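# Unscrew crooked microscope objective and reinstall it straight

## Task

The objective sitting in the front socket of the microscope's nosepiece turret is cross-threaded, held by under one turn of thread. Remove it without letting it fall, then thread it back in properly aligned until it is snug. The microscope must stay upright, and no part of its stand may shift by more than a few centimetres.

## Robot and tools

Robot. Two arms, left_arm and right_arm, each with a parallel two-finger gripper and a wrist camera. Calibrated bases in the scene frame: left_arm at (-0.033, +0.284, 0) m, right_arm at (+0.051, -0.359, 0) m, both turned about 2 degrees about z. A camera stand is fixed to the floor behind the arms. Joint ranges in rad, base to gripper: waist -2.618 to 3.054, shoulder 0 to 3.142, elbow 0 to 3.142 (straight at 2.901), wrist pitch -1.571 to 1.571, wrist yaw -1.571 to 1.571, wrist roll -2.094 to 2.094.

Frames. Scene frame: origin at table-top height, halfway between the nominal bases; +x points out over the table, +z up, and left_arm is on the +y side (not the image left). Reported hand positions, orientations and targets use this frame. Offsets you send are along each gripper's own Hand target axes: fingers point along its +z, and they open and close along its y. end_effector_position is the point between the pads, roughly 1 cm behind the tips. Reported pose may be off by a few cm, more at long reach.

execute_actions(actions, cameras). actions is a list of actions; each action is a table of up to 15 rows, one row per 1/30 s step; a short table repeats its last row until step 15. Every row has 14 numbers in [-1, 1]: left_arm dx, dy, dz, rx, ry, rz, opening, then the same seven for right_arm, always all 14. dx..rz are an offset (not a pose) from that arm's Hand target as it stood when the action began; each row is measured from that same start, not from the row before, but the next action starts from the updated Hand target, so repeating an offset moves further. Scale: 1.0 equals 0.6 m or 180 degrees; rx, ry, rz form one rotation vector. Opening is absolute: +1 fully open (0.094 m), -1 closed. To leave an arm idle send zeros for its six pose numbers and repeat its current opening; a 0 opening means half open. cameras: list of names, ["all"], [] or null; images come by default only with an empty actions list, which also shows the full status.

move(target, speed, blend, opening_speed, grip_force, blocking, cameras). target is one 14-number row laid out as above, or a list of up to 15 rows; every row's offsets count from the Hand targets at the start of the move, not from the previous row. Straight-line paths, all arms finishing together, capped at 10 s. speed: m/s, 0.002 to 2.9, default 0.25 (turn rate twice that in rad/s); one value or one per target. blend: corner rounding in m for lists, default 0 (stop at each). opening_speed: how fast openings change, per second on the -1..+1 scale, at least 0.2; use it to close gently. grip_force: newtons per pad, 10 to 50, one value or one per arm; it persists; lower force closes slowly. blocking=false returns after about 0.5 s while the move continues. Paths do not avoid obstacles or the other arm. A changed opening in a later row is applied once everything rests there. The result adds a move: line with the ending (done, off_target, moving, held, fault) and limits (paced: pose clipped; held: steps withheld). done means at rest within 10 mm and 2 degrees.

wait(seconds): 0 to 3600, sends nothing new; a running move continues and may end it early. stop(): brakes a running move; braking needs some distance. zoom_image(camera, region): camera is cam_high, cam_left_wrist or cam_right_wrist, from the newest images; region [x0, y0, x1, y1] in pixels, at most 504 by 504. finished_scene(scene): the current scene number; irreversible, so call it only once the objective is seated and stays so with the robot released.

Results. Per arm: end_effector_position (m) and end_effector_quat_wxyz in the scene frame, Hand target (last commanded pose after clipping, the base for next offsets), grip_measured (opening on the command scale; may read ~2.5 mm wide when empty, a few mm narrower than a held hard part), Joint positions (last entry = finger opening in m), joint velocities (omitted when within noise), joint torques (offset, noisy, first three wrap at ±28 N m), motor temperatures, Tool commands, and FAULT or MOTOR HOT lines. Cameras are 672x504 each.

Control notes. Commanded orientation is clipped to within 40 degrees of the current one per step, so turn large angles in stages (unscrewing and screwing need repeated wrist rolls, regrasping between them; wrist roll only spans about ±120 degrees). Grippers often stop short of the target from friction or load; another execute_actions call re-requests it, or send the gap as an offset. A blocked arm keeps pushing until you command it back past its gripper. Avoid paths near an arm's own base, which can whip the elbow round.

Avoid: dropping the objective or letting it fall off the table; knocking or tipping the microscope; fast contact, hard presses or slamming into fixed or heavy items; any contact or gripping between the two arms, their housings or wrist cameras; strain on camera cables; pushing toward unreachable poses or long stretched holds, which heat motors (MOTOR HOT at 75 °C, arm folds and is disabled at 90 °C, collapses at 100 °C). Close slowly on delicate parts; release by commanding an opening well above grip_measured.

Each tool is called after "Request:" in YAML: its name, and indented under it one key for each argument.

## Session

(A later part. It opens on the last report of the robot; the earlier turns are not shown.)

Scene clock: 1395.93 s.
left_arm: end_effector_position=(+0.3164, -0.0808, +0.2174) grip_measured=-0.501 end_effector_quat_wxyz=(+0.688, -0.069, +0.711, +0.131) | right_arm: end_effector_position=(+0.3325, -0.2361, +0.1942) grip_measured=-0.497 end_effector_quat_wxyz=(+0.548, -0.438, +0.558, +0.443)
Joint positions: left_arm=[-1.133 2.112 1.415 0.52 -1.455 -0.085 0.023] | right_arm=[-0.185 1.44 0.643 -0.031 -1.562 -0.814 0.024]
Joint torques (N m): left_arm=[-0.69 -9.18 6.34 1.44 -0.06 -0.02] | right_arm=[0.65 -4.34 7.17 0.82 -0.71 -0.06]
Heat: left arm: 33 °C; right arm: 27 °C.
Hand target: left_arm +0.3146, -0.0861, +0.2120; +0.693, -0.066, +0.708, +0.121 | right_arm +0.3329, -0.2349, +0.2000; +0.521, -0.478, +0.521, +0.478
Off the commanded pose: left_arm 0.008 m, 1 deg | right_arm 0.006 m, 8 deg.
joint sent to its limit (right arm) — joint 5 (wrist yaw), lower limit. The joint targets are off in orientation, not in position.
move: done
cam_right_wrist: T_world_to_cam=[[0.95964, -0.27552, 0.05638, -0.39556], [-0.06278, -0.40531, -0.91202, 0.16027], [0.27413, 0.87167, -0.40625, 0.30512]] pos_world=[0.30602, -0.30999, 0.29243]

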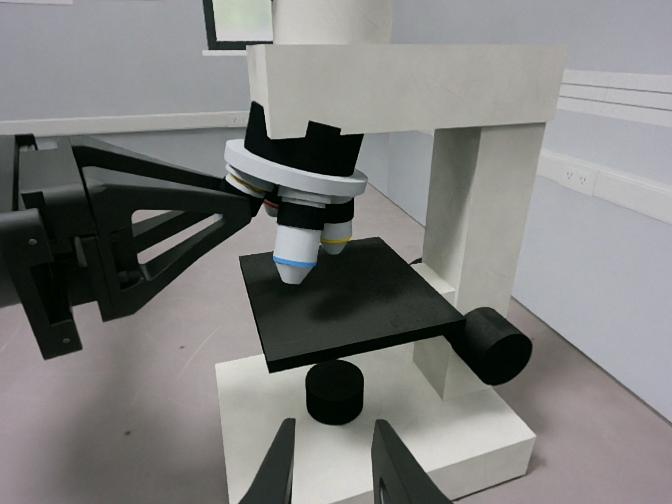

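Request:
wait:
  seconds: 0.1
  cameras: ["cam_left_wrist"]

Request:
zoom_image:
  camera: "cam_left_wrist"
  region: [275, 340, 405, 504]

Scene clock: 1404.27 s.
left_arm: end_effector_position=(+0.3164, -0.0808, +0.2173) grip_measured=-0.501 end_effector_quat_wxyz=(+0.688, -0.069, +0.711, +0.131) | right_arm: end_effector_position=(+0.3325, -0.2361, +0.1942) grip_measured=-0.497 end_effector_quat_wxyz=(+0.548, -0.438, +0.558, +0.443)
Joint positions: left_arm=[-1.133 2.112 1.415 0.521 -1.455 -0.085 0.023] | right_arm=[-0.185 1.44 0.643 -0.031 -1.562 -0.814 0.024]
Joint torques (N m): left_arm=[-0.68 -9.16 6.35 1.46 -0.05 -0.03] | right_arm=[0.64 -4.36 7.19 0.85 -0.72 -0.06]
Heat: left arm: 32 °C; right arm: 27 °C.
Hand target: left_arm +0.3146, -0.0861, +0.2118; +0.693, -0.066, +0.708, +0.122 | right_arm +0.3329, -0.2349, +0.2000; +0.521, -0.478, +0.521, +0.478
Tool commands: left_gripper/opening=-0.6 right_gripper/opening=-0.5
Off the commanded pose: left_arm 0.008 m, 1 deg | right_arm 0.006 m, 8 deg.
wait: 0.10 s; at rest from the start
cam_left_wrist: T_world_to_cam=[[0.22837, -0.97257, -0.04419, -0.13902], [-0.43889, -0.06232, -0.89638, 0.38316], [0.86904, 0.2241, -0.44108, -0.04389]] pos_world=[0.23805, -0.10149, 0.31795]

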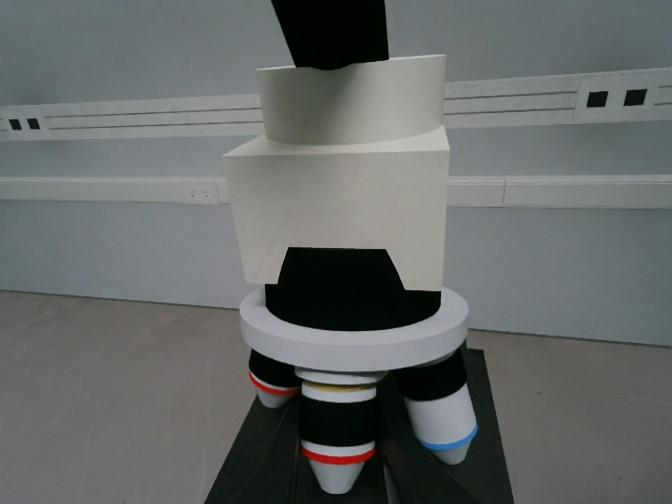

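Scaled by 3.073 from the camera's image (finer frame: 960x720).

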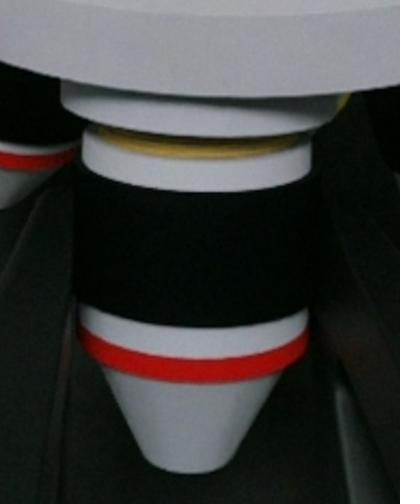

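Request:
move:
  target:
    - [0.0115,0.0000,-0.0065,0,0,0,-0.6,0,0,0,0,0,0,-0.5]
  speed: 0.03
  cameras: ["cam_right_wrist","cam_left_wrist"]

Request:
zoom_image:
  camera: "cam_right_wrist"
  region: [200, 158, 280, 218]

Request:
zoom_image:
  camera: "cam_left_wrist"
  region: [275, 350, 405, 420]

Scene clock: 1413.70 s.
left_arm: end_effector_position=(+0.3126, -0.0840, +0.2179) grip_measured=-0.501 end_effector_quat_wxyz=(+0.694, -0.077, +0.707, +0.115) | right_arm: end_effector_position=(+0.3325, -0.2361, +0.1942) grip_measured=-0.497 end_effector_quat_wxyz=(+0.548, -0.438, +0.558, +0.443)
Joint positions: left_arm=[-1.143 2.119 1.395 0.625 -1.454 -0.041 0.023] | right_arm=[-0.185 1.44 0.643 -0.031 -1.562 -0.814 0.024]
Joint torques (N m): left_arm=[-0.51 -8.64 5.6 1.28 -0.07 -0.04] | right_arm=[0.65 -4.33 7.16 0.84 -0.71 -0.05]
Heat: left arm: 32 °C; right arm: 27 °C.
Hand target: left_arm +0.3106, -0.0866, +0.2051; +0.693, -0.066, +0.708, +0.121 | right_arm +0.3329, -0.2349, +0.2000; +0.521, -0.478, +0.521, +0.478
Off the commanded pose: left_arm 0.013 m, 1 deg | right_arm 0.006 m, 8 deg.
joint sent to its limit (right arm) — joint 5 (wrist yaw), lower limit. The joint targets are off in orientation, not in position.
move: off_target (left_arm)
cam_left_wrist: T_world_to_cam=[[0.21772, -0.97596, -0.01019, -0.14554], [-0.42342, -0.08505, -0.90193, 0.37621], [0.87938, 0.20068, -0.43176, -0.0468]] pos_world=[0.23214, -0.10066, 0.31763]
cam_right_wrist: T_world_to_cam=[[0.95964, -0.27552, 0.05638, -0.39556], [-0.06278, -0.40531, -0.91202, 0.16027], [0.27413, 0.87167, -0.40625, 0.30512]] pos_world=[0.30602, -0.30999, 0.29243]
Images, in order (width x height): cam_left_wrist 672x504, cam_right_wrist 672x504.

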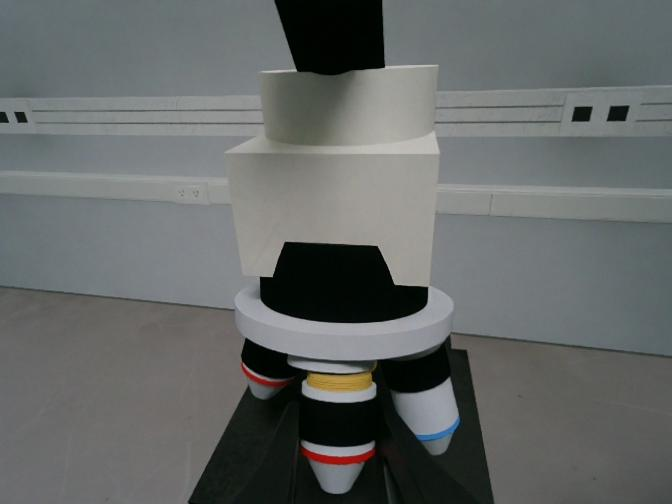

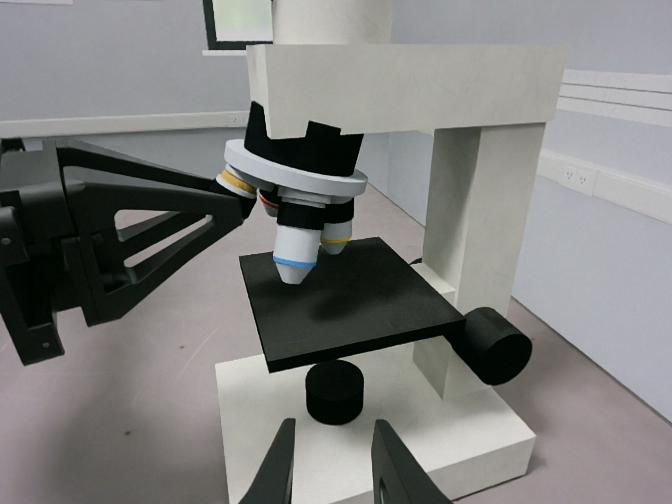

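Scaled by 6.300 from the camera's image (finer frame: 960x720).

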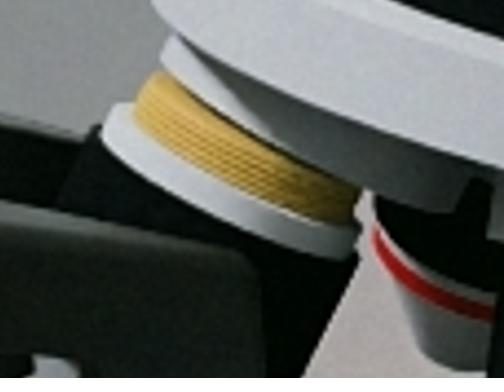

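Scaled by 3.877 from the camera's image (finer frame: 960x720).

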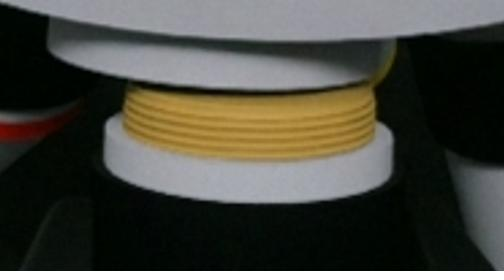

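Request:
move:
  target:
    - [0.0073,0.0047,-0.0192,0,0,0,-0.6,0,0,0,0,0,0,-0.5]
    - [-0.0140,0.0299,-0.0105,0.1533,0.0193,-0.0776,-0.6,0,0,0,0,0,0,-0.5]
    - [-0.0230,0.0254,0.0087,0.1533,0.0193,-0.0776,-0.6,0,0,0,0,0,0,-0.5]
  speed: [0.08, 0.15, 0.06]
  cameras: ["cam_right_wrist","cam_left_wrist"]

Request:
zoom_image:
  camera: "cam_right_wrist"
  region: [200, 155, 290, 235]

Request:
zoom_image:
  camera: "cam_left_wrist"
  region: [270, 320, 410, 430]

Scene clock: 1460.53 s.
left_arm: end_effector_position=(+0.3108, -0.0708, +0.2012) grip_measured=-0.501 end_effector_quat_wxyz=(+0.670, +0.024, +0.732, -0.120) | right_arm: end_effector_position=(+0.3325, -0.2361, +0.1942) grip_measured=-0.497 end_effector_quat_wxyz=(+0.548, -0.438, +0.558, +0.443)
Joint positions: left_arm=[-1.048 1.828 0.945 0.767 -0.872 -0.233 0.023] | right_arm=[-0.185 1.44 0.643 -0.031 -1.562 -0.814 0.024]
Joint torques (N m): left_arm=[0.42 -9.81 8.08 1.54 -0.01 -0.05] | right_arm=[0.69 -4.34 7.17 0.83 -0.71 -0.07]
Heat: left arm: 31 °C; right arm: 27 °C.
Hand target: left_arm +0.3121, -0.0716, +0.2200; +0.677, +0.013, +0.723, -0.137 | right_arm +0.3329, -0.2349, +0.2000; +0.521, -0.478, +0.521, +0.478
Off the commanded pose: left_arm 0.019 m, 3 deg | right_arm 0.006 m, 8 deg.
joint sent to its limit (right arm) — joint 5 (wrist yaw), lower limit. The joint targets are off in orientation, not in position.
move: off_target (left_arm)
cam_left_wrist: T_world_to_cam=[[-0.24406, -0.95051, 0.19227, -0.02785], [-0.50616, -0.04426, -0.8613, 0.38195], [0.82719, -0.30753, -0.47031, -0.06706]] pos_world=[0.24201, -0.03018, 0.30279]
cam_right_wrist: T_world_to_cam=[[0.95964, -0.27552, 0.05638, -0.39556], [-0.06278, -0.40531, -0.91202, 0.16027], [0.27413, 0.87167, -0.40625, 0.30512]] pos_world=[0.30602, -0.30999, 0.29243]
Images, in order (width x height): cam_left_wrist 672x504, cam_right_wrist 672x504.

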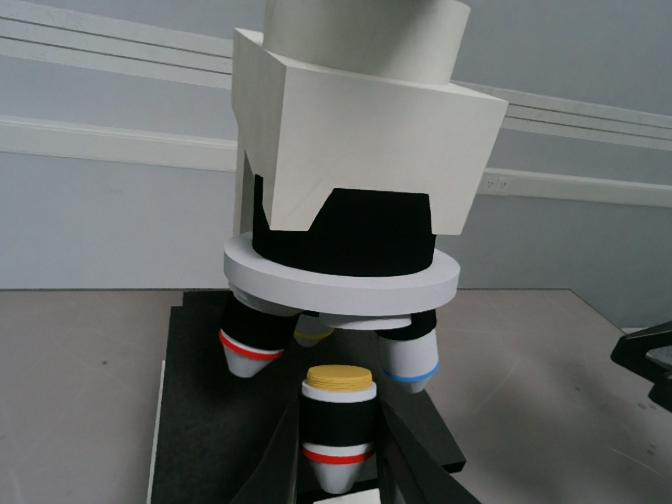

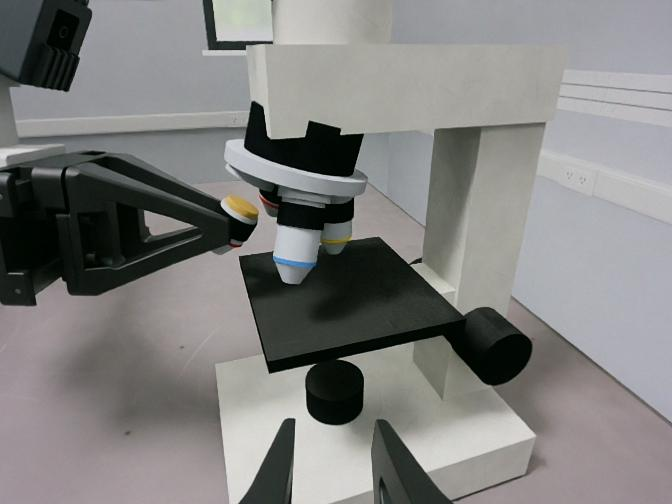

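Scaled by 5.600 from the camera's image (finer frame: 960x720).

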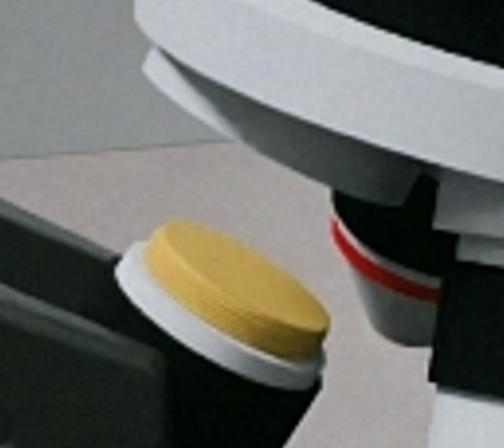

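Scaled by 3.600 from the camera's image (finer frame: 960x720).

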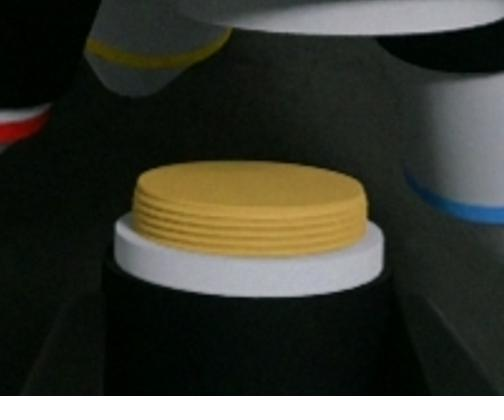

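Request:
move:
  target:
    - [-0.0214,-0.0173,0.0080,0.0005,-0.0037,-0.0050,-0.6,0,0,0,0,0,0,-0.5]
  speed: 0.05
  cameras: ["cam_right_wrist","cam_left_wrist"]

Request:
zoom_image:
  camera: "cam_right_wrist"
  region: [215, 155, 285, 215]

Request:
zoom_image:
  camera: "cam_left_wrist"
  region: [270, 320, 410, 430]

Scene clock: 1472.87 s.
left_arm: end_effector_position=(+0.3141, -0.0774, +0.2132) grip_measured=-0.501 end_effector_quat_wxyz=(+0.672, +0.022, +0.730, -0.125) | right_arm: end_effector_position=(+0.3325, -0.2361, +0.1942) grip_measured=-0.497 end_effector_quat_wxyz=(+0.548, -0.438, +0.558, +0.443)
Joint positions: left_arm=[-1.048 1.828 0.993 0.732 -0.871 -0.233 0.023] | right_arm=[-0.185 1.44 0.643 -0.031 -1.562 -0.814 0.024]
Joint torques (N m): left_arm=[0.03 -9.33 9.43 1.53 -0.06 -0.08] | right_arm=[0.66 -4.36 7.19 0.82 -0.72 -0.05]
Heat: left arm: 30 °C; right arm: 27 °C.
Hand target: left_arm +0.3158, -0.0805, +0.2343; +0.680, +0.007, +0.719, -0.143 | right_arm +0.3329, -0.2349, +0.2000; +0.521, -0.478, +0.521, +0.478
Off the commanded pose: left_arm 0.021 m, 3 deg | right_arm 0.006 m, 8 deg.
joint sent to its limit (right arm) — joint 5 (wrist yaw), lower limit. The joint targets are off in orientation, not in position.
move: off_target (left_arm)
cam_left_wrist: T_world_to_cam=[[-0.24625, -0.9481, 0.20117, -0.03661], [-0.50138, -0.05302, -0.8636, 0.39201], [0.82945, -0.31352, -0.4623, -0.06906]] pos_world=[0.2448, -0.03558, 0.31398]
cam_right_wrist: T_world_to_cam=[[0.95964, -0.27552, 0.05638, -0.39556], [-0.06278, -0.40531, -0.91202, 0.16027], [0.27413, 0.87167, -0.40625, 0.30512]] pos_world=[0.30602, -0.30999, 0.29243]
Images, in order (width x height): cam_left_wrist 672x504, cam_right_wrist 672x504.

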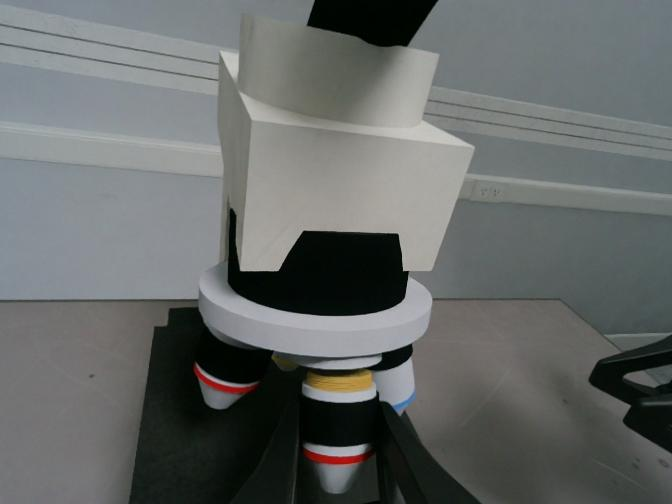

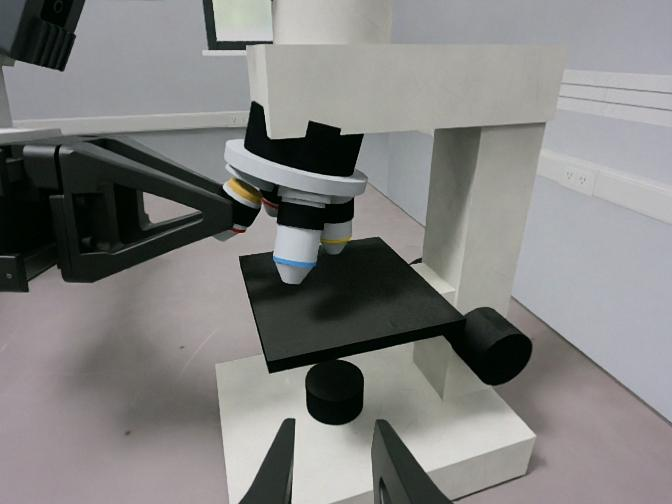

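Scaled by 7.200 from the camera's image (finer frame: 960x720).

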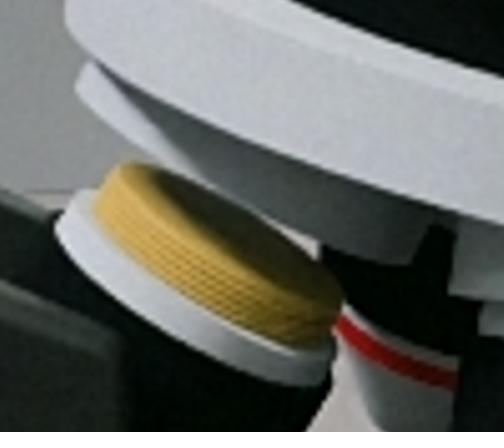

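Scaled by 3.600 from the camera's image (finer frame: 960x720).

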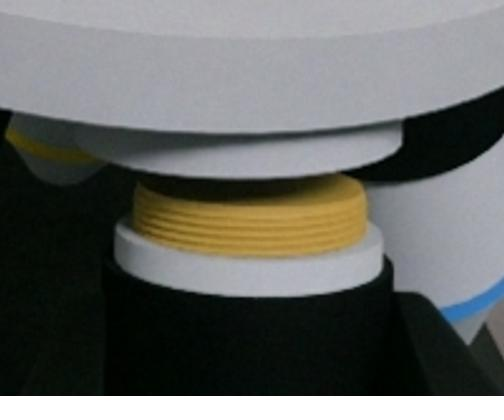

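Request:
move:
  target:
    - [-0.0076,0.0048,0.0053,0,0,0,-0.6,0,0,0,0,0,0,-0.5]
  speed: 0.04
  cameras: ["cam_right_wrist","cam_left_wrist"]

Request:
zoom_image:
  camera: "cam_right_wrist"
  region: [215, 155, 285, 215]

Request:
zoom_image:
  camera: "cam_left_wrist"
  region: [285, 350, 315, 410]

Request:
zoom_image:
  camera: "cam_left_wrist"
  region: [360, 350, 390, 410]

Scene clock: 1488.90 s.
left_arm: end_effector_position=(+0.3160, -0.0763, +0.2108) grip_measured=-0.501 end_effector_quat_wxyz=(+0.669, +0.025, +0.733, -0.121) | right_arm: end_effector_position=(+0.3325, -0.2361, +0.1942) grip_measured=-0.497 end_effector_quat_wxyz=(+0.548, -0.438, +0.558, +0.443)
Joint positions: left_arm=[-1.042 1.828 0.993 0.719 -0.863 -0.233 0.023] | right_arm=[-0.185 1.44 0.643 -0.031 -1.562 -0.814 0.024]
Joint torques (N m): left_arm=[0.69 -10.11 9.66 1.51 -0.02 -0.07] | right_arm=[0.66 -4.37 7.19 0.84 -0.7 -0.06]
Heat: left arm: 32 °C; right arm: 27 °C.
Hand target: left_arm +0.3198, -0.0775, +0.2380; +0.680, +0.007, +0.719, -0.143 | right_arm +0.3329, -0.2349, +0.2000; +0.521, -0.478, +0.521, +0.478
Off the commanded pose: left_arm 0.028 m, 4 deg | right_arm 0.006 m, 8 deg.
joint sent to its limit (right arm) — joint 5 (wrist yaw), lower limit. The joint targets are off in orientation, not in position.
move: off_target (left_arm)
cam_left_wrist: T_world_to_cam=[[-0.24629, -0.94985, 0.19267, -0.03295], [-0.50724, -0.04307, -0.86073, 0.39299], [0.82586, -0.30972, -0.47119, -0.06815]] pos_world=[0.24751, -0.03548, 0.31249]
cam_right_wrist: T_world_to_cam=[[0.95964, -0.27552, 0.05638, -0.39556], [-0.06278, -0.40531, -0.91202, 0.16027], [0.27413, 0.87167, -0.40625, 0.30512]] pos_world=[0.30602, -0.30999, 0.29243]
Images, in order (width x height): cam_left_wrist 672x504, cam_right_wrist 672x504.

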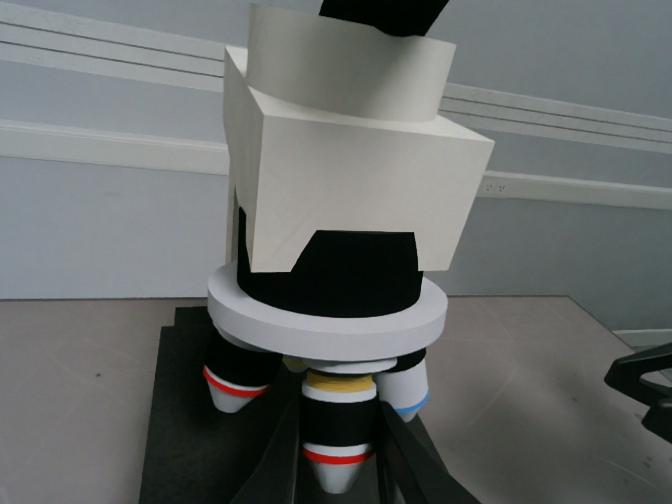

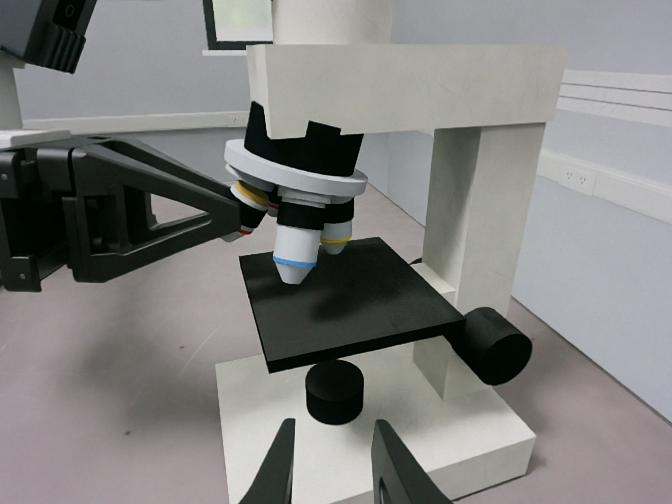

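Scaled by 7.200 from the camera's image (finer frame: 960x720).

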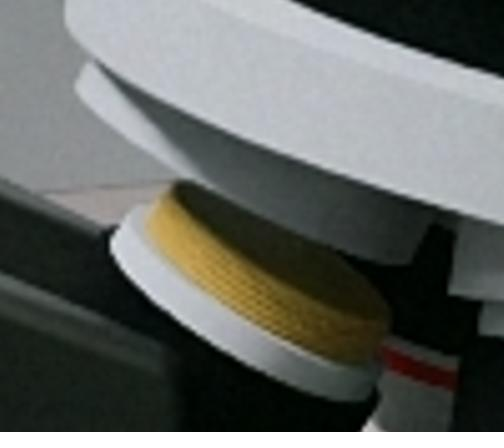

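Scaled by 8.400 from the camera's image (finer frame: 960x720).

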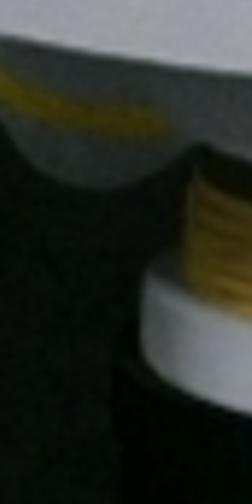

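Scaled by 8.400 from the camera's image (finer frame: 960x720).

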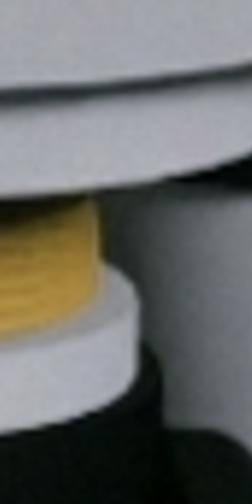

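Request:
move:
  target:
    - [-0.0040,-0.0044,-0.0055,0,0,0,-0.6,0,0,0,0,0,0,-0.5]
  speed: 0.04
  cameras: ["cam_right_wrist","cam_left_wrist"]

Request:
zoom_image:
  camera: "cam_right_wrist"
  region: [215, 155, 285, 215]

Request:
zoom_image:
  camera: "cam_left_wrist"
  region: [280, 350, 400, 410]

Scene clock: 1515.23 s.
left_arm: end_effector_position=(+0.3159, -0.0763, +0.2085) grip_measured=-0.501 end_effector_quat_wxyz=(+0.667, +0.029, +0.735, -0.118) | right_arm: end_effector_position=(+0.3325, -0.2361, +0.1942) grip_measured=-0.497 end_effector_quat_wxyz=(+0.548, -0.438, +0.558, +0.443)
Joint positions: left_arm=[-1.042 1.828 0.993 0.707 -0.862 -0.233 0.023] | right_arm=[-0.185 1.44 0.643 -0.031 -1.562 -0.814 0.024]
Joint torques (N m): left_arm=[-0.25 -10.84 9.96 1.51 -0.11 -0.07] | right_arm=[0.65 -4.33 7.2 0.83 -0.71 -0.06]
Heat: left arm: 30 °C; right arm: 27 °C.
Hand target: left_arm +0.3162, -0.0790, +0.2410; +0.680, +0.007, +0.719, -0.143 | right_arm +0.3329, -0.2349, +0.2000; +0.521, -0.478, +0.521, +0.478
Off the commanded pose: left_arm 0.033 m, 4 deg | right_arm 0.006 m, 8 deg.
joint sent to its limit (right arm) — joint 5 (wrist yaw), lower limit. The joint targets are off in orientation, not in position.
move: off_target (left_arm)
cam_left_wrist: T_world_to_cam=[[-0.24621, -0.95153, 0.18432, -0.031], [-0.51241, -0.03363, -0.85808, 0.39268], [0.82269, -0.30572, -0.47929, -0.06605]] pos_world=[0.24791, -0.03649, 0.31101]
cam_right_wrist: T_world_to_cam=[[0.95964, -0.27552, 0.05638, -0.39556], [-0.06278, -0.40531, -0.91202, 0.16027], [0.27413, 0.87167, -0.40625, 0.30512]] pos_world=[0.30602, -0.30999, 0.29243]
Images, in order (width x height): cam_left_wrist 672x504, cam_right_wrist 672x504.

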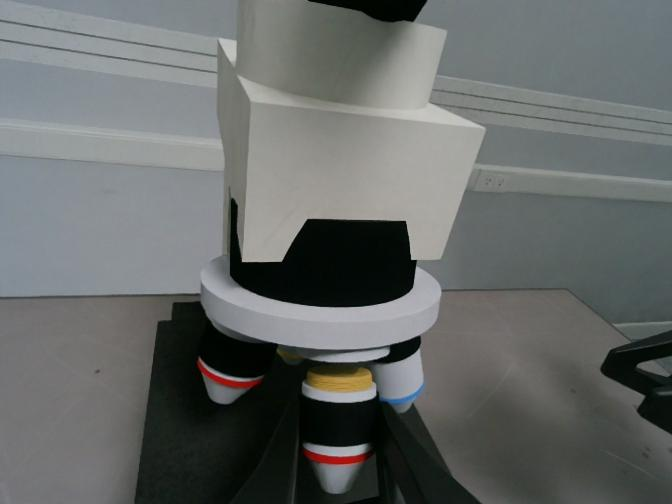

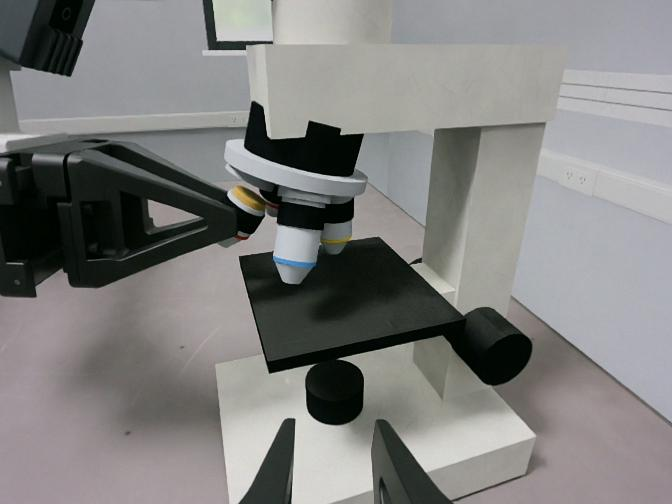

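Scaled by 7.200 from the camera's image (finer frame: 960x720).

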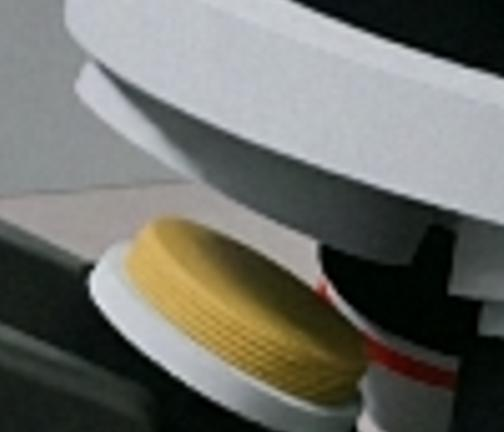

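Scaled by 4.200 from the camera's image (finer frame: 960x720).

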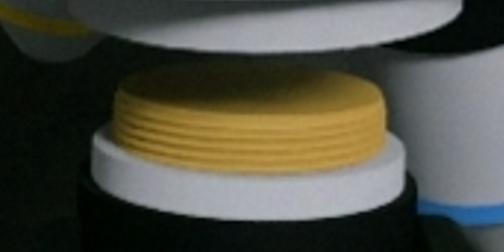

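Request:
move:
  target:
    - [-0.0033,-0.0004,-0.0014,-0.0005,-0.0069,-0.0079,-0.6,0,0,0,0,0,0,-0.5]
  speed: 0.04

Scene clock: 1535.67 s.
left_arm: end_effector_position=(+0.3161, -0.0758, +0.2156) grip_measured=-0.501 end_effector_quat_wxyz=(+0.673, +0.018, +0.728, -0.128) | right_arm: end_effector_position=(+0.3325, -0.2361, +0.1942) grip_measured=-0.497 end_effector_quat_wxyz=(+0.548, -0.438, +0.558, +0.443)
Joint positions: left_arm=[-1.042 1.824 0.993 0.736 -0.866 -0.236 0.023] | right_arm=[-0.185 1.44 0.643 -0.031 -1.562 -0.814 0.024]
Joint torques (N m): left_arm=[-0.53 -9.8 9.37 1.67 -0.16 -0.06] | right_arm=[0.62 -4.33 7.2 0.84 -0.7 -0.05]
Heat: left arm: 32 °C; right arm: 27 °C.
Hand target: left_arm +0.3155, -0.0787, +0.2430; +0.686, -0.004, +0.712, -0.151 | right_arm +0.3329, -0.2349, +0.2000; +0.521, -0.478, +0.521, +0.478
Off the commanded pose: left_arm 0.028 m, 4 deg | right_arm 0.006 m, 8 deg.
joint sent to its limit (right arm) — joint 5 (wrist yaw), lower limit. The joint targets are off in orientation, not in position.
move: off_target (left_arm)

Request:
move:
  target:
    - [-0.0065,-0.0035,-0.0022,-0.0001,-0.0018,-0.0020,-0.6,0,0,0,0,0,0,-0.5]
  speed: 0.04
  cameras: ["cam_right_wrist","cam_left_wrist"]

Request:
zoom_image:
  camera: "cam_right_wrist"
  region: [215, 155, 285, 215]

Request:
zoom_image:
  camera: "cam_left_wrist"
  region: [280, 350, 400, 410]

Scene clock: 1543.40 s.
left_arm: end_effector_position=(+0.3150, -0.0760, +0.2159) grip_measured=-0.501 end_effector_quat_wxyz=(+0.673, +0.017, +0.728, -0.127) | right_arm: end_effector_position=(+0.3325, -0.2361, +0.1942) grip_measured=-0.497 end_effector_quat_wxyz=(+0.548, -0.438, +0.558, +0.443)
Joint positions: left_arm=[-1.046 1.824 0.993 0.736 -0.872 -0.236 0.023] | right_arm=[-0.185 1.44 0.643 -0.031 -1.562 -0.814 0.024]
Joint torques (N m): left_arm=[-0.65 -10.21 9.88 1.67 -0.18 -0.06] | right_arm=[0.68 -4.33 7.19 0.83 -0.71 -0.07]
Heat: left arm: 32 °C; right arm: 27 °C.
Hand target: left_arm +0.3140, -0.0795, +0.2473; +0.687, -0.007, +0.710, -0.153 | right_arm +0.3329, -0.2349, +0.2000; +0.521, -0.478, +0.521, +0.478
Off the commanded pose: left_arm 0.032 m, 5 deg | right_arm 0.006 m, 8 deg.
joint sent to its limit (right arm) — joint 5 (wrist yaw), lower limit. The joint targets are off in orientation, not in position.
move: off_target (left_arm)
cam_left_wrist: T_world_to_cam=[[-0.24316, -0.94704, 0.20973, -0.03835], [-0.49818, -0.0636, -0.86474, 0.39325], [0.83228, -0.31475, -0.45634, -0.07042]] pos_world=[0.2452, -0.03348, 0.31597]
cam_right_wrist: T_world_to_cam=[[0.95964, -0.27552, 0.05638, -0.39556], [-0.06278, -0.40531, -0.91202, 0.16027], [0.27413, 0.87167, -0.40625, 0.30512]] pos_world=[0.30602, -0.30999, 0.29243]
Images, in order (width x height): cam_left_wrist 672x504, cam_right_wrist 672x504.

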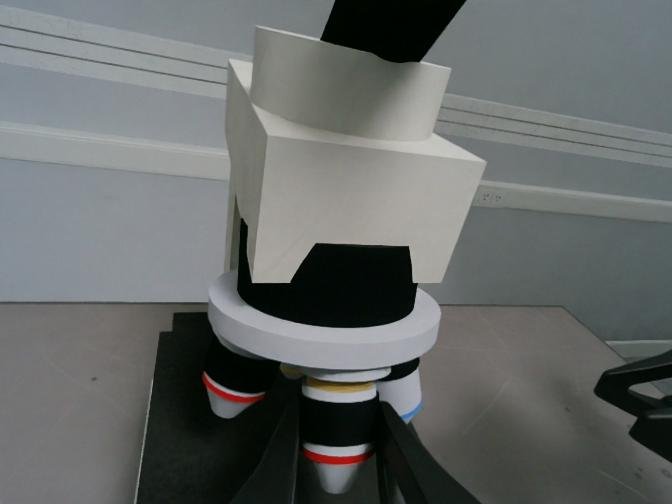

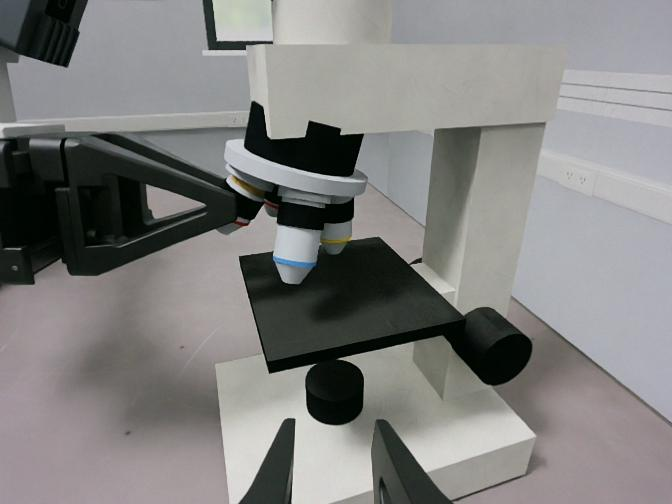

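Scaled by 7.200 from the camera's image (finer frame: 960x720).

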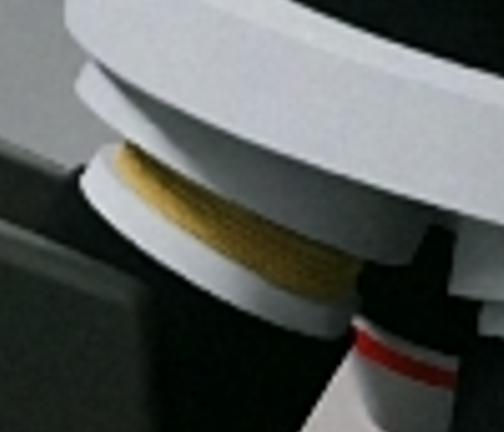

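Scaled by 4.200 from the camera's image (finer frame: 960x720).

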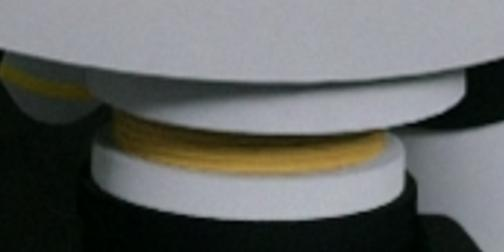

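Request:
move:
  target:
    - [-0.0056,-0.0051,-0.0013,0.0004,-0.0016,-0.0019,-0.6,0,0,0,0,0,0,-0.5]
  speed: 0.04
  cameras: ["cam_right_wrist","cam_left_wrist"]

Request:
zoom_image:
  camera: "cam_right_wrist"
  region: [215, 155, 285, 215]

Request:
zoom_image:
  camera: "cam_left_wrist"
  region: [285, 350, 405, 410]

Scene clock: 1560.20 s.
left_arm: end_effector_position=(+0.3138, -0.0783, +0.2182) grip_measured=-0.501 end_effector_quat_wxyz=(+0.674, +0.017, +0.727, -0.128) | right_arm: end_effector_position=(+0.3325, -0.2361, +0.1942) grip_measured=-0.497 end_effector_quat_wxyz=(+0.548, -0.438, +0.558, +0.443)
Joint positions: left_arm=[-1.051 1.824 1.001 0.732 -0.876 -0.236 0.023] | right_arm=[-0.185 1.44 0.643 -0.031 -1.562 -0.814 0.024]
Joint torques (N m): left_arm=[-0.66 -10.32 10.1 1.67 -0.18 -0.06] | right_arm=[0.64 -4.33 7.17 0.83 -0.73 -0.06]
Heat: left arm: 32 °C; right arm: 27 °C.
Hand target: left_arm +0.3129, -0.0815, +0.2513; +0.689, -0.009, +0.708, -0.155 | right_arm +0.3329, -0.2349, +0.2000; +0.521, -0.478, +0.521, +0.478
Off the commanded pose: left_arm 0.033 m, 5 deg | right_arm 0.006 m, 8 deg.
joint sent to its limit (right arm) — joint 5 (wrist yaw), lower limit. The joint targets are off in orientation, not in position.
move: off_target (left_arm)
cam_left_wrist: T_world_to_cam=[[-0.245, -0.94596, 0.21244, -0.04118], [-0.49666, -0.06572, -0.86545, 0.39409], [0.83265, -0.31754, -0.45372, -0.06997]] pos_world=[0.2439, -0.03527, 0.31806]
cam_right_wrist: T_world_to_cam=[[0.95964, -0.27552, 0.05638, -0.39556], [-0.06278, -0.40531, -0.91202, 0.16027], [0.27413, 0.87167, -0.40625, 0.30512]] pos_world=[0.30602, -0.30999, 0.29243]
Images, in order (width x height): cam_left_wrist 672x504, cam_right_wrist 672x504.

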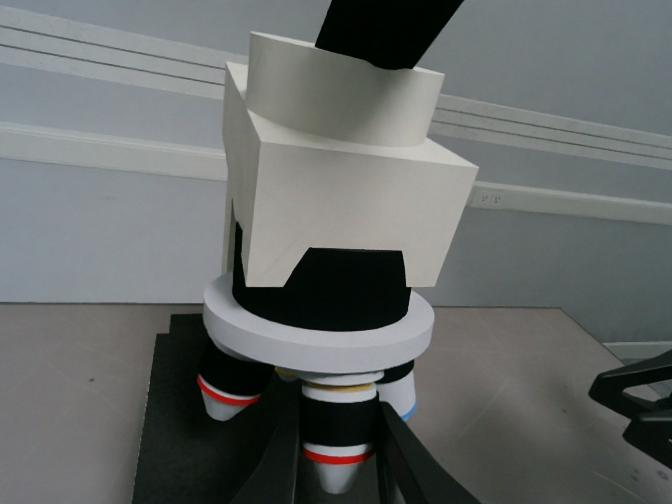

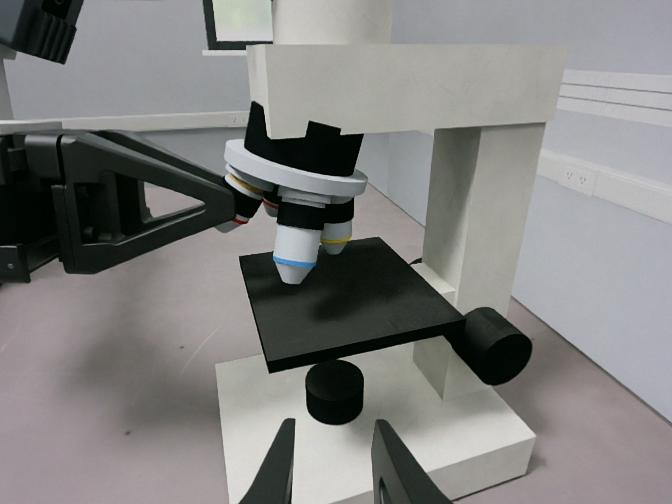

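Scaled by 7.200 from the camera's image (finer frame: 960x720).

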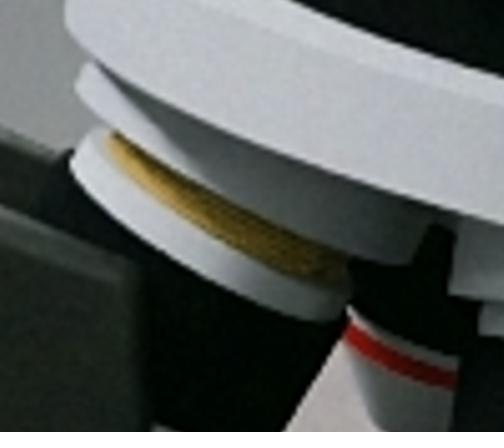

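Scaled by 4.200 from the camera's image (finer frame: 960x720).

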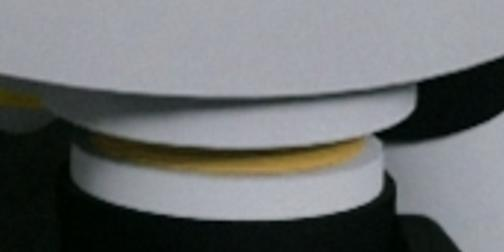

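Request:
move:
  target:
    - [-0.0064,-0.0012,0.0012,0.0002,-0.0012,-0.0014,-0.6,0,0,0,0,0,0,-0.5]
  speed: 0.04
  cameras: ["cam_right_wrist","cam_left_wrist"]

Request:
zoom_image:
  camera: "cam_right_wrist"
  region: [215, 155, 285, 215]

Request:
zoom_image:
  camera: "cam_left_wrist"
  region: [285, 350, 405, 410]

Scene clock: 1571.00 s.
left_arm: end_effector_position=(+0.3139, -0.0785, +0.2185) grip_measured=-0.501 end_effector_quat_wxyz=(+0.673, +0.017, +0.728, -0.127) | right_arm: end_effector_position=(+0.3325, -0.2361, +0.1942) grip_measured=-0.497 end_effector_quat_wxyz=(+0.548, -0.438, +0.558, +0.443)
Joint positions: left_arm=[-1.051 1.824 1.005 0.724 -0.878 -0.236 0.023] | right_arm=[-0.185 1.44 0.643 -0.031 -1.562 -0.814 0.024]
Joint torques (N m): left_arm=[-0.51 -10.7 10.22 1.69 -0.15 -0.05] | right_arm=[0.65 -4.34 7.19 0.83 -0.7 -0.06]
Heat: left arm: 33 °C; right arm: 27 °C.
Hand target: left_arm +0.3135, -0.0816, +0.2552; +0.690, -0.011, +0.707, -0.157 | right_arm +0.3329, -0.2349, +0.2000; +0.521, -0.478, +0.521, +0.478
Off the commanded pose: left_arm 0.037 m, 6 deg | right_arm 0.006 m, 8 deg.
joint sent to its limit (right arm) — joint 5 (wrist yaw), lower limit. The joint targets are off in orientation, not in position.
move: off_target (left_arm)
cam_left_wrist: T_world_to_cam=[[-0.24329, -0.947, 0.20975, -0.0415], [-0.49781, -0.06369, -0.86494, 0.39476], [0.83247, -0.31485, -0.45593, -0.06929]] pos_world=[0.2441, -0.03598, 0.31857]
cam_right_wrist: T_world_to_cam=[[0.95964, -0.27552, 0.05638, -0.39556], [-0.06278, -0.40531, -0.91202, 0.16027], [0.27413, 0.87167, -0.40625, 0.30512]] pos_world=[0.30602, -0.30999, 0.29243]
Images, in order (width x height): cam_left_wrist 672x504, cam_right_wrist 672x504.

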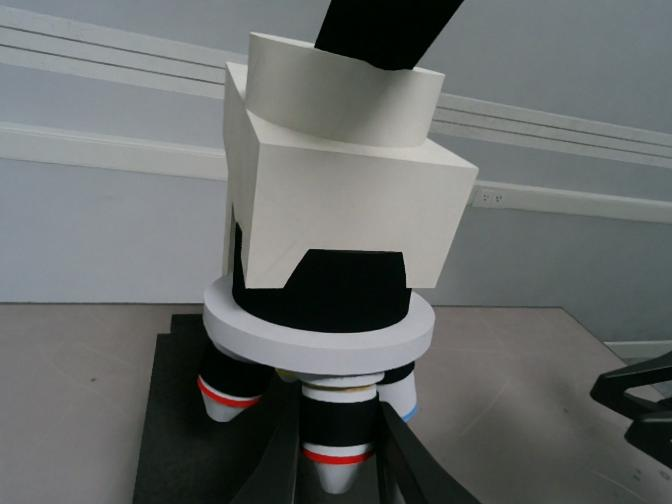

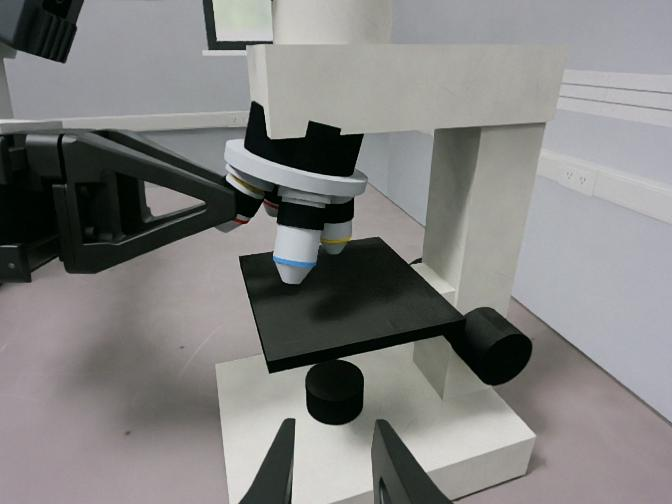

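Scaled by 7.200 from the camera's image (finer frame: 960x720).

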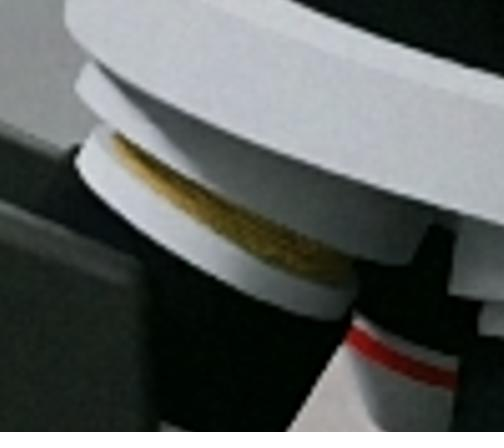

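Scaled by 4.200 from the camera's image (finer frame: 960x720).

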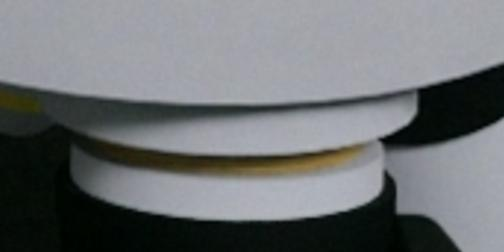

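Request:
move:
  target:
    - [-0.0065,-0.0012,0.0003,0.0002,-0.0012,-0.0014,-0.6,0,0,0,0,0,0,-0.5]
  speed: 0.04
  cameras: ["cam_right_wrist","cam_left_wrist"]

Request:
zoom_image:
  camera: "cam_right_wrist"
  region: [215, 155, 285, 215]

Request:
zoom_image:
  camera: "cam_left_wrist"
  region: [285, 350, 405, 410]

Scene clock: 1579.80 s.
left_arm: end_effector_position=(+0.3142, -0.0784, +0.2187) grip_measured=-0.501 end_effector_quat_wxyz=(+0.673, +0.017, +0.729, -0.125) | right_arm: end_effector_position=(+0.3325, -0.2361, +0.1942) grip_measured=-0.497 end_effector_quat_wxyz=(+0.548, -0.438, +0.558, +0.443)
Joint positions: left_arm=[-1.051 1.824 1.009 0.718 -0.88 -0.236 0.023] | right_arm=[-0.185 1.44 0.643 -0.031 -1.562 -0.814 0.024]
Joint torques (N m): left_arm=[-0.47 -11.23 10.37 1.7 -0.14 -0.05] | right_arm=[0.66 -4.37 7.16 0.84 -0.7 -0.06]
Heat: left arm: 33 °C; right arm: 27 °C.
Hand target: left_arm +0.3137, -0.0814, +0.2592; +0.691, -0.012, +0.705, -0.159 | right_arm +0.3329, -0.2349, +0.2000; +0.521, -0.478, +0.521, +0.478
Off the commanded pose: left_arm 0.041 m, 6 deg | right_arm 0.006 m, 8 deg.
joint sent to its limit (right arm) — joint 5 (wrist yaw), lower limit. The joint targets are off in orientation, not in position.
move: off_target (left_arm)
cam_left_wrist: T_world_to_cam=[[-0.2405, -0.94824, 0.20739, -0.04187], [-0.49869, -0.0626, -0.86452, 0.39536], [0.83275, -0.31134, -0.45782, -0.06882]] pos_world=[0.2444, -0.03638, 0.31897]
cam_right_wrist: T_world_to_cam=[[0.95964, -0.27552, 0.05638, -0.39556], [-0.06278, -0.40531, -0.91202, 0.16027], [0.27413, 0.87167, -0.40625, 0.30512]] pos_world=[0.30602, -0.30999, 0.29243]
Images, in order (width x height): cam_left_wrist 672x504, cam_right_wrist 672x504.

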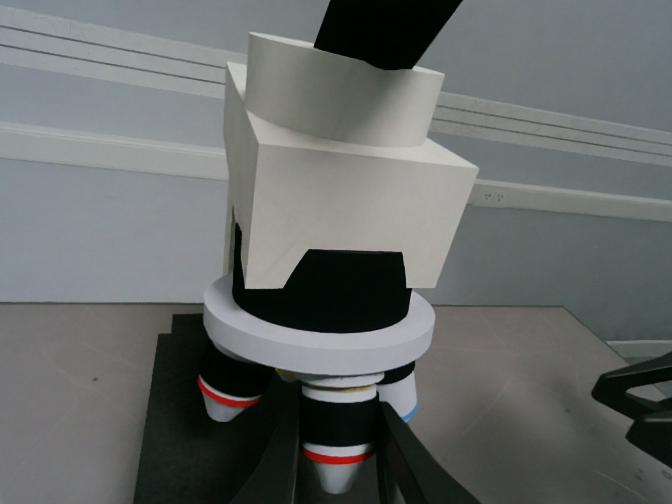

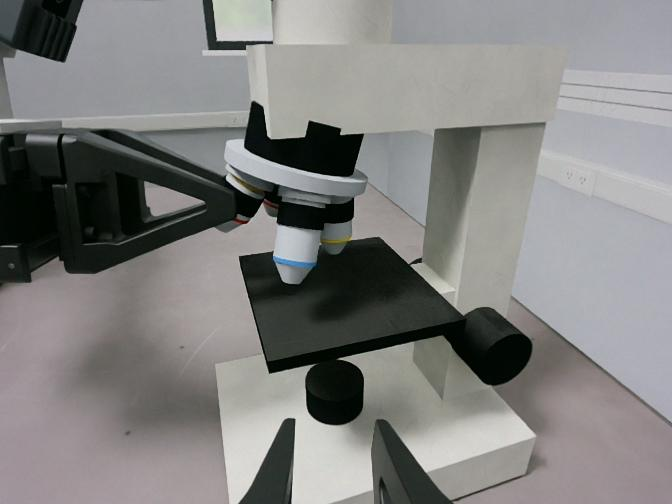

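Scaled by 7.200 from the camera's image (finer frame: 960x720).

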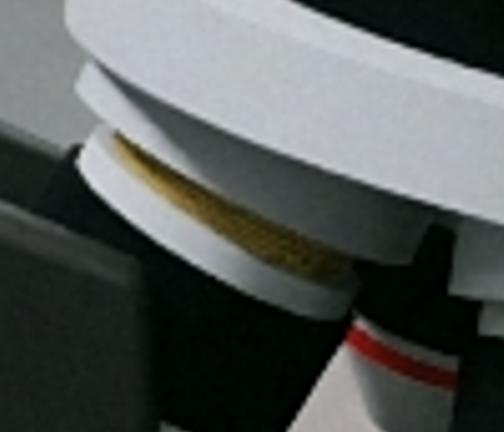

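Scaled by 4.200 from the camera's image (finer frame: 960x720).

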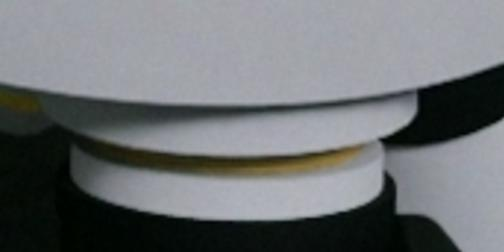

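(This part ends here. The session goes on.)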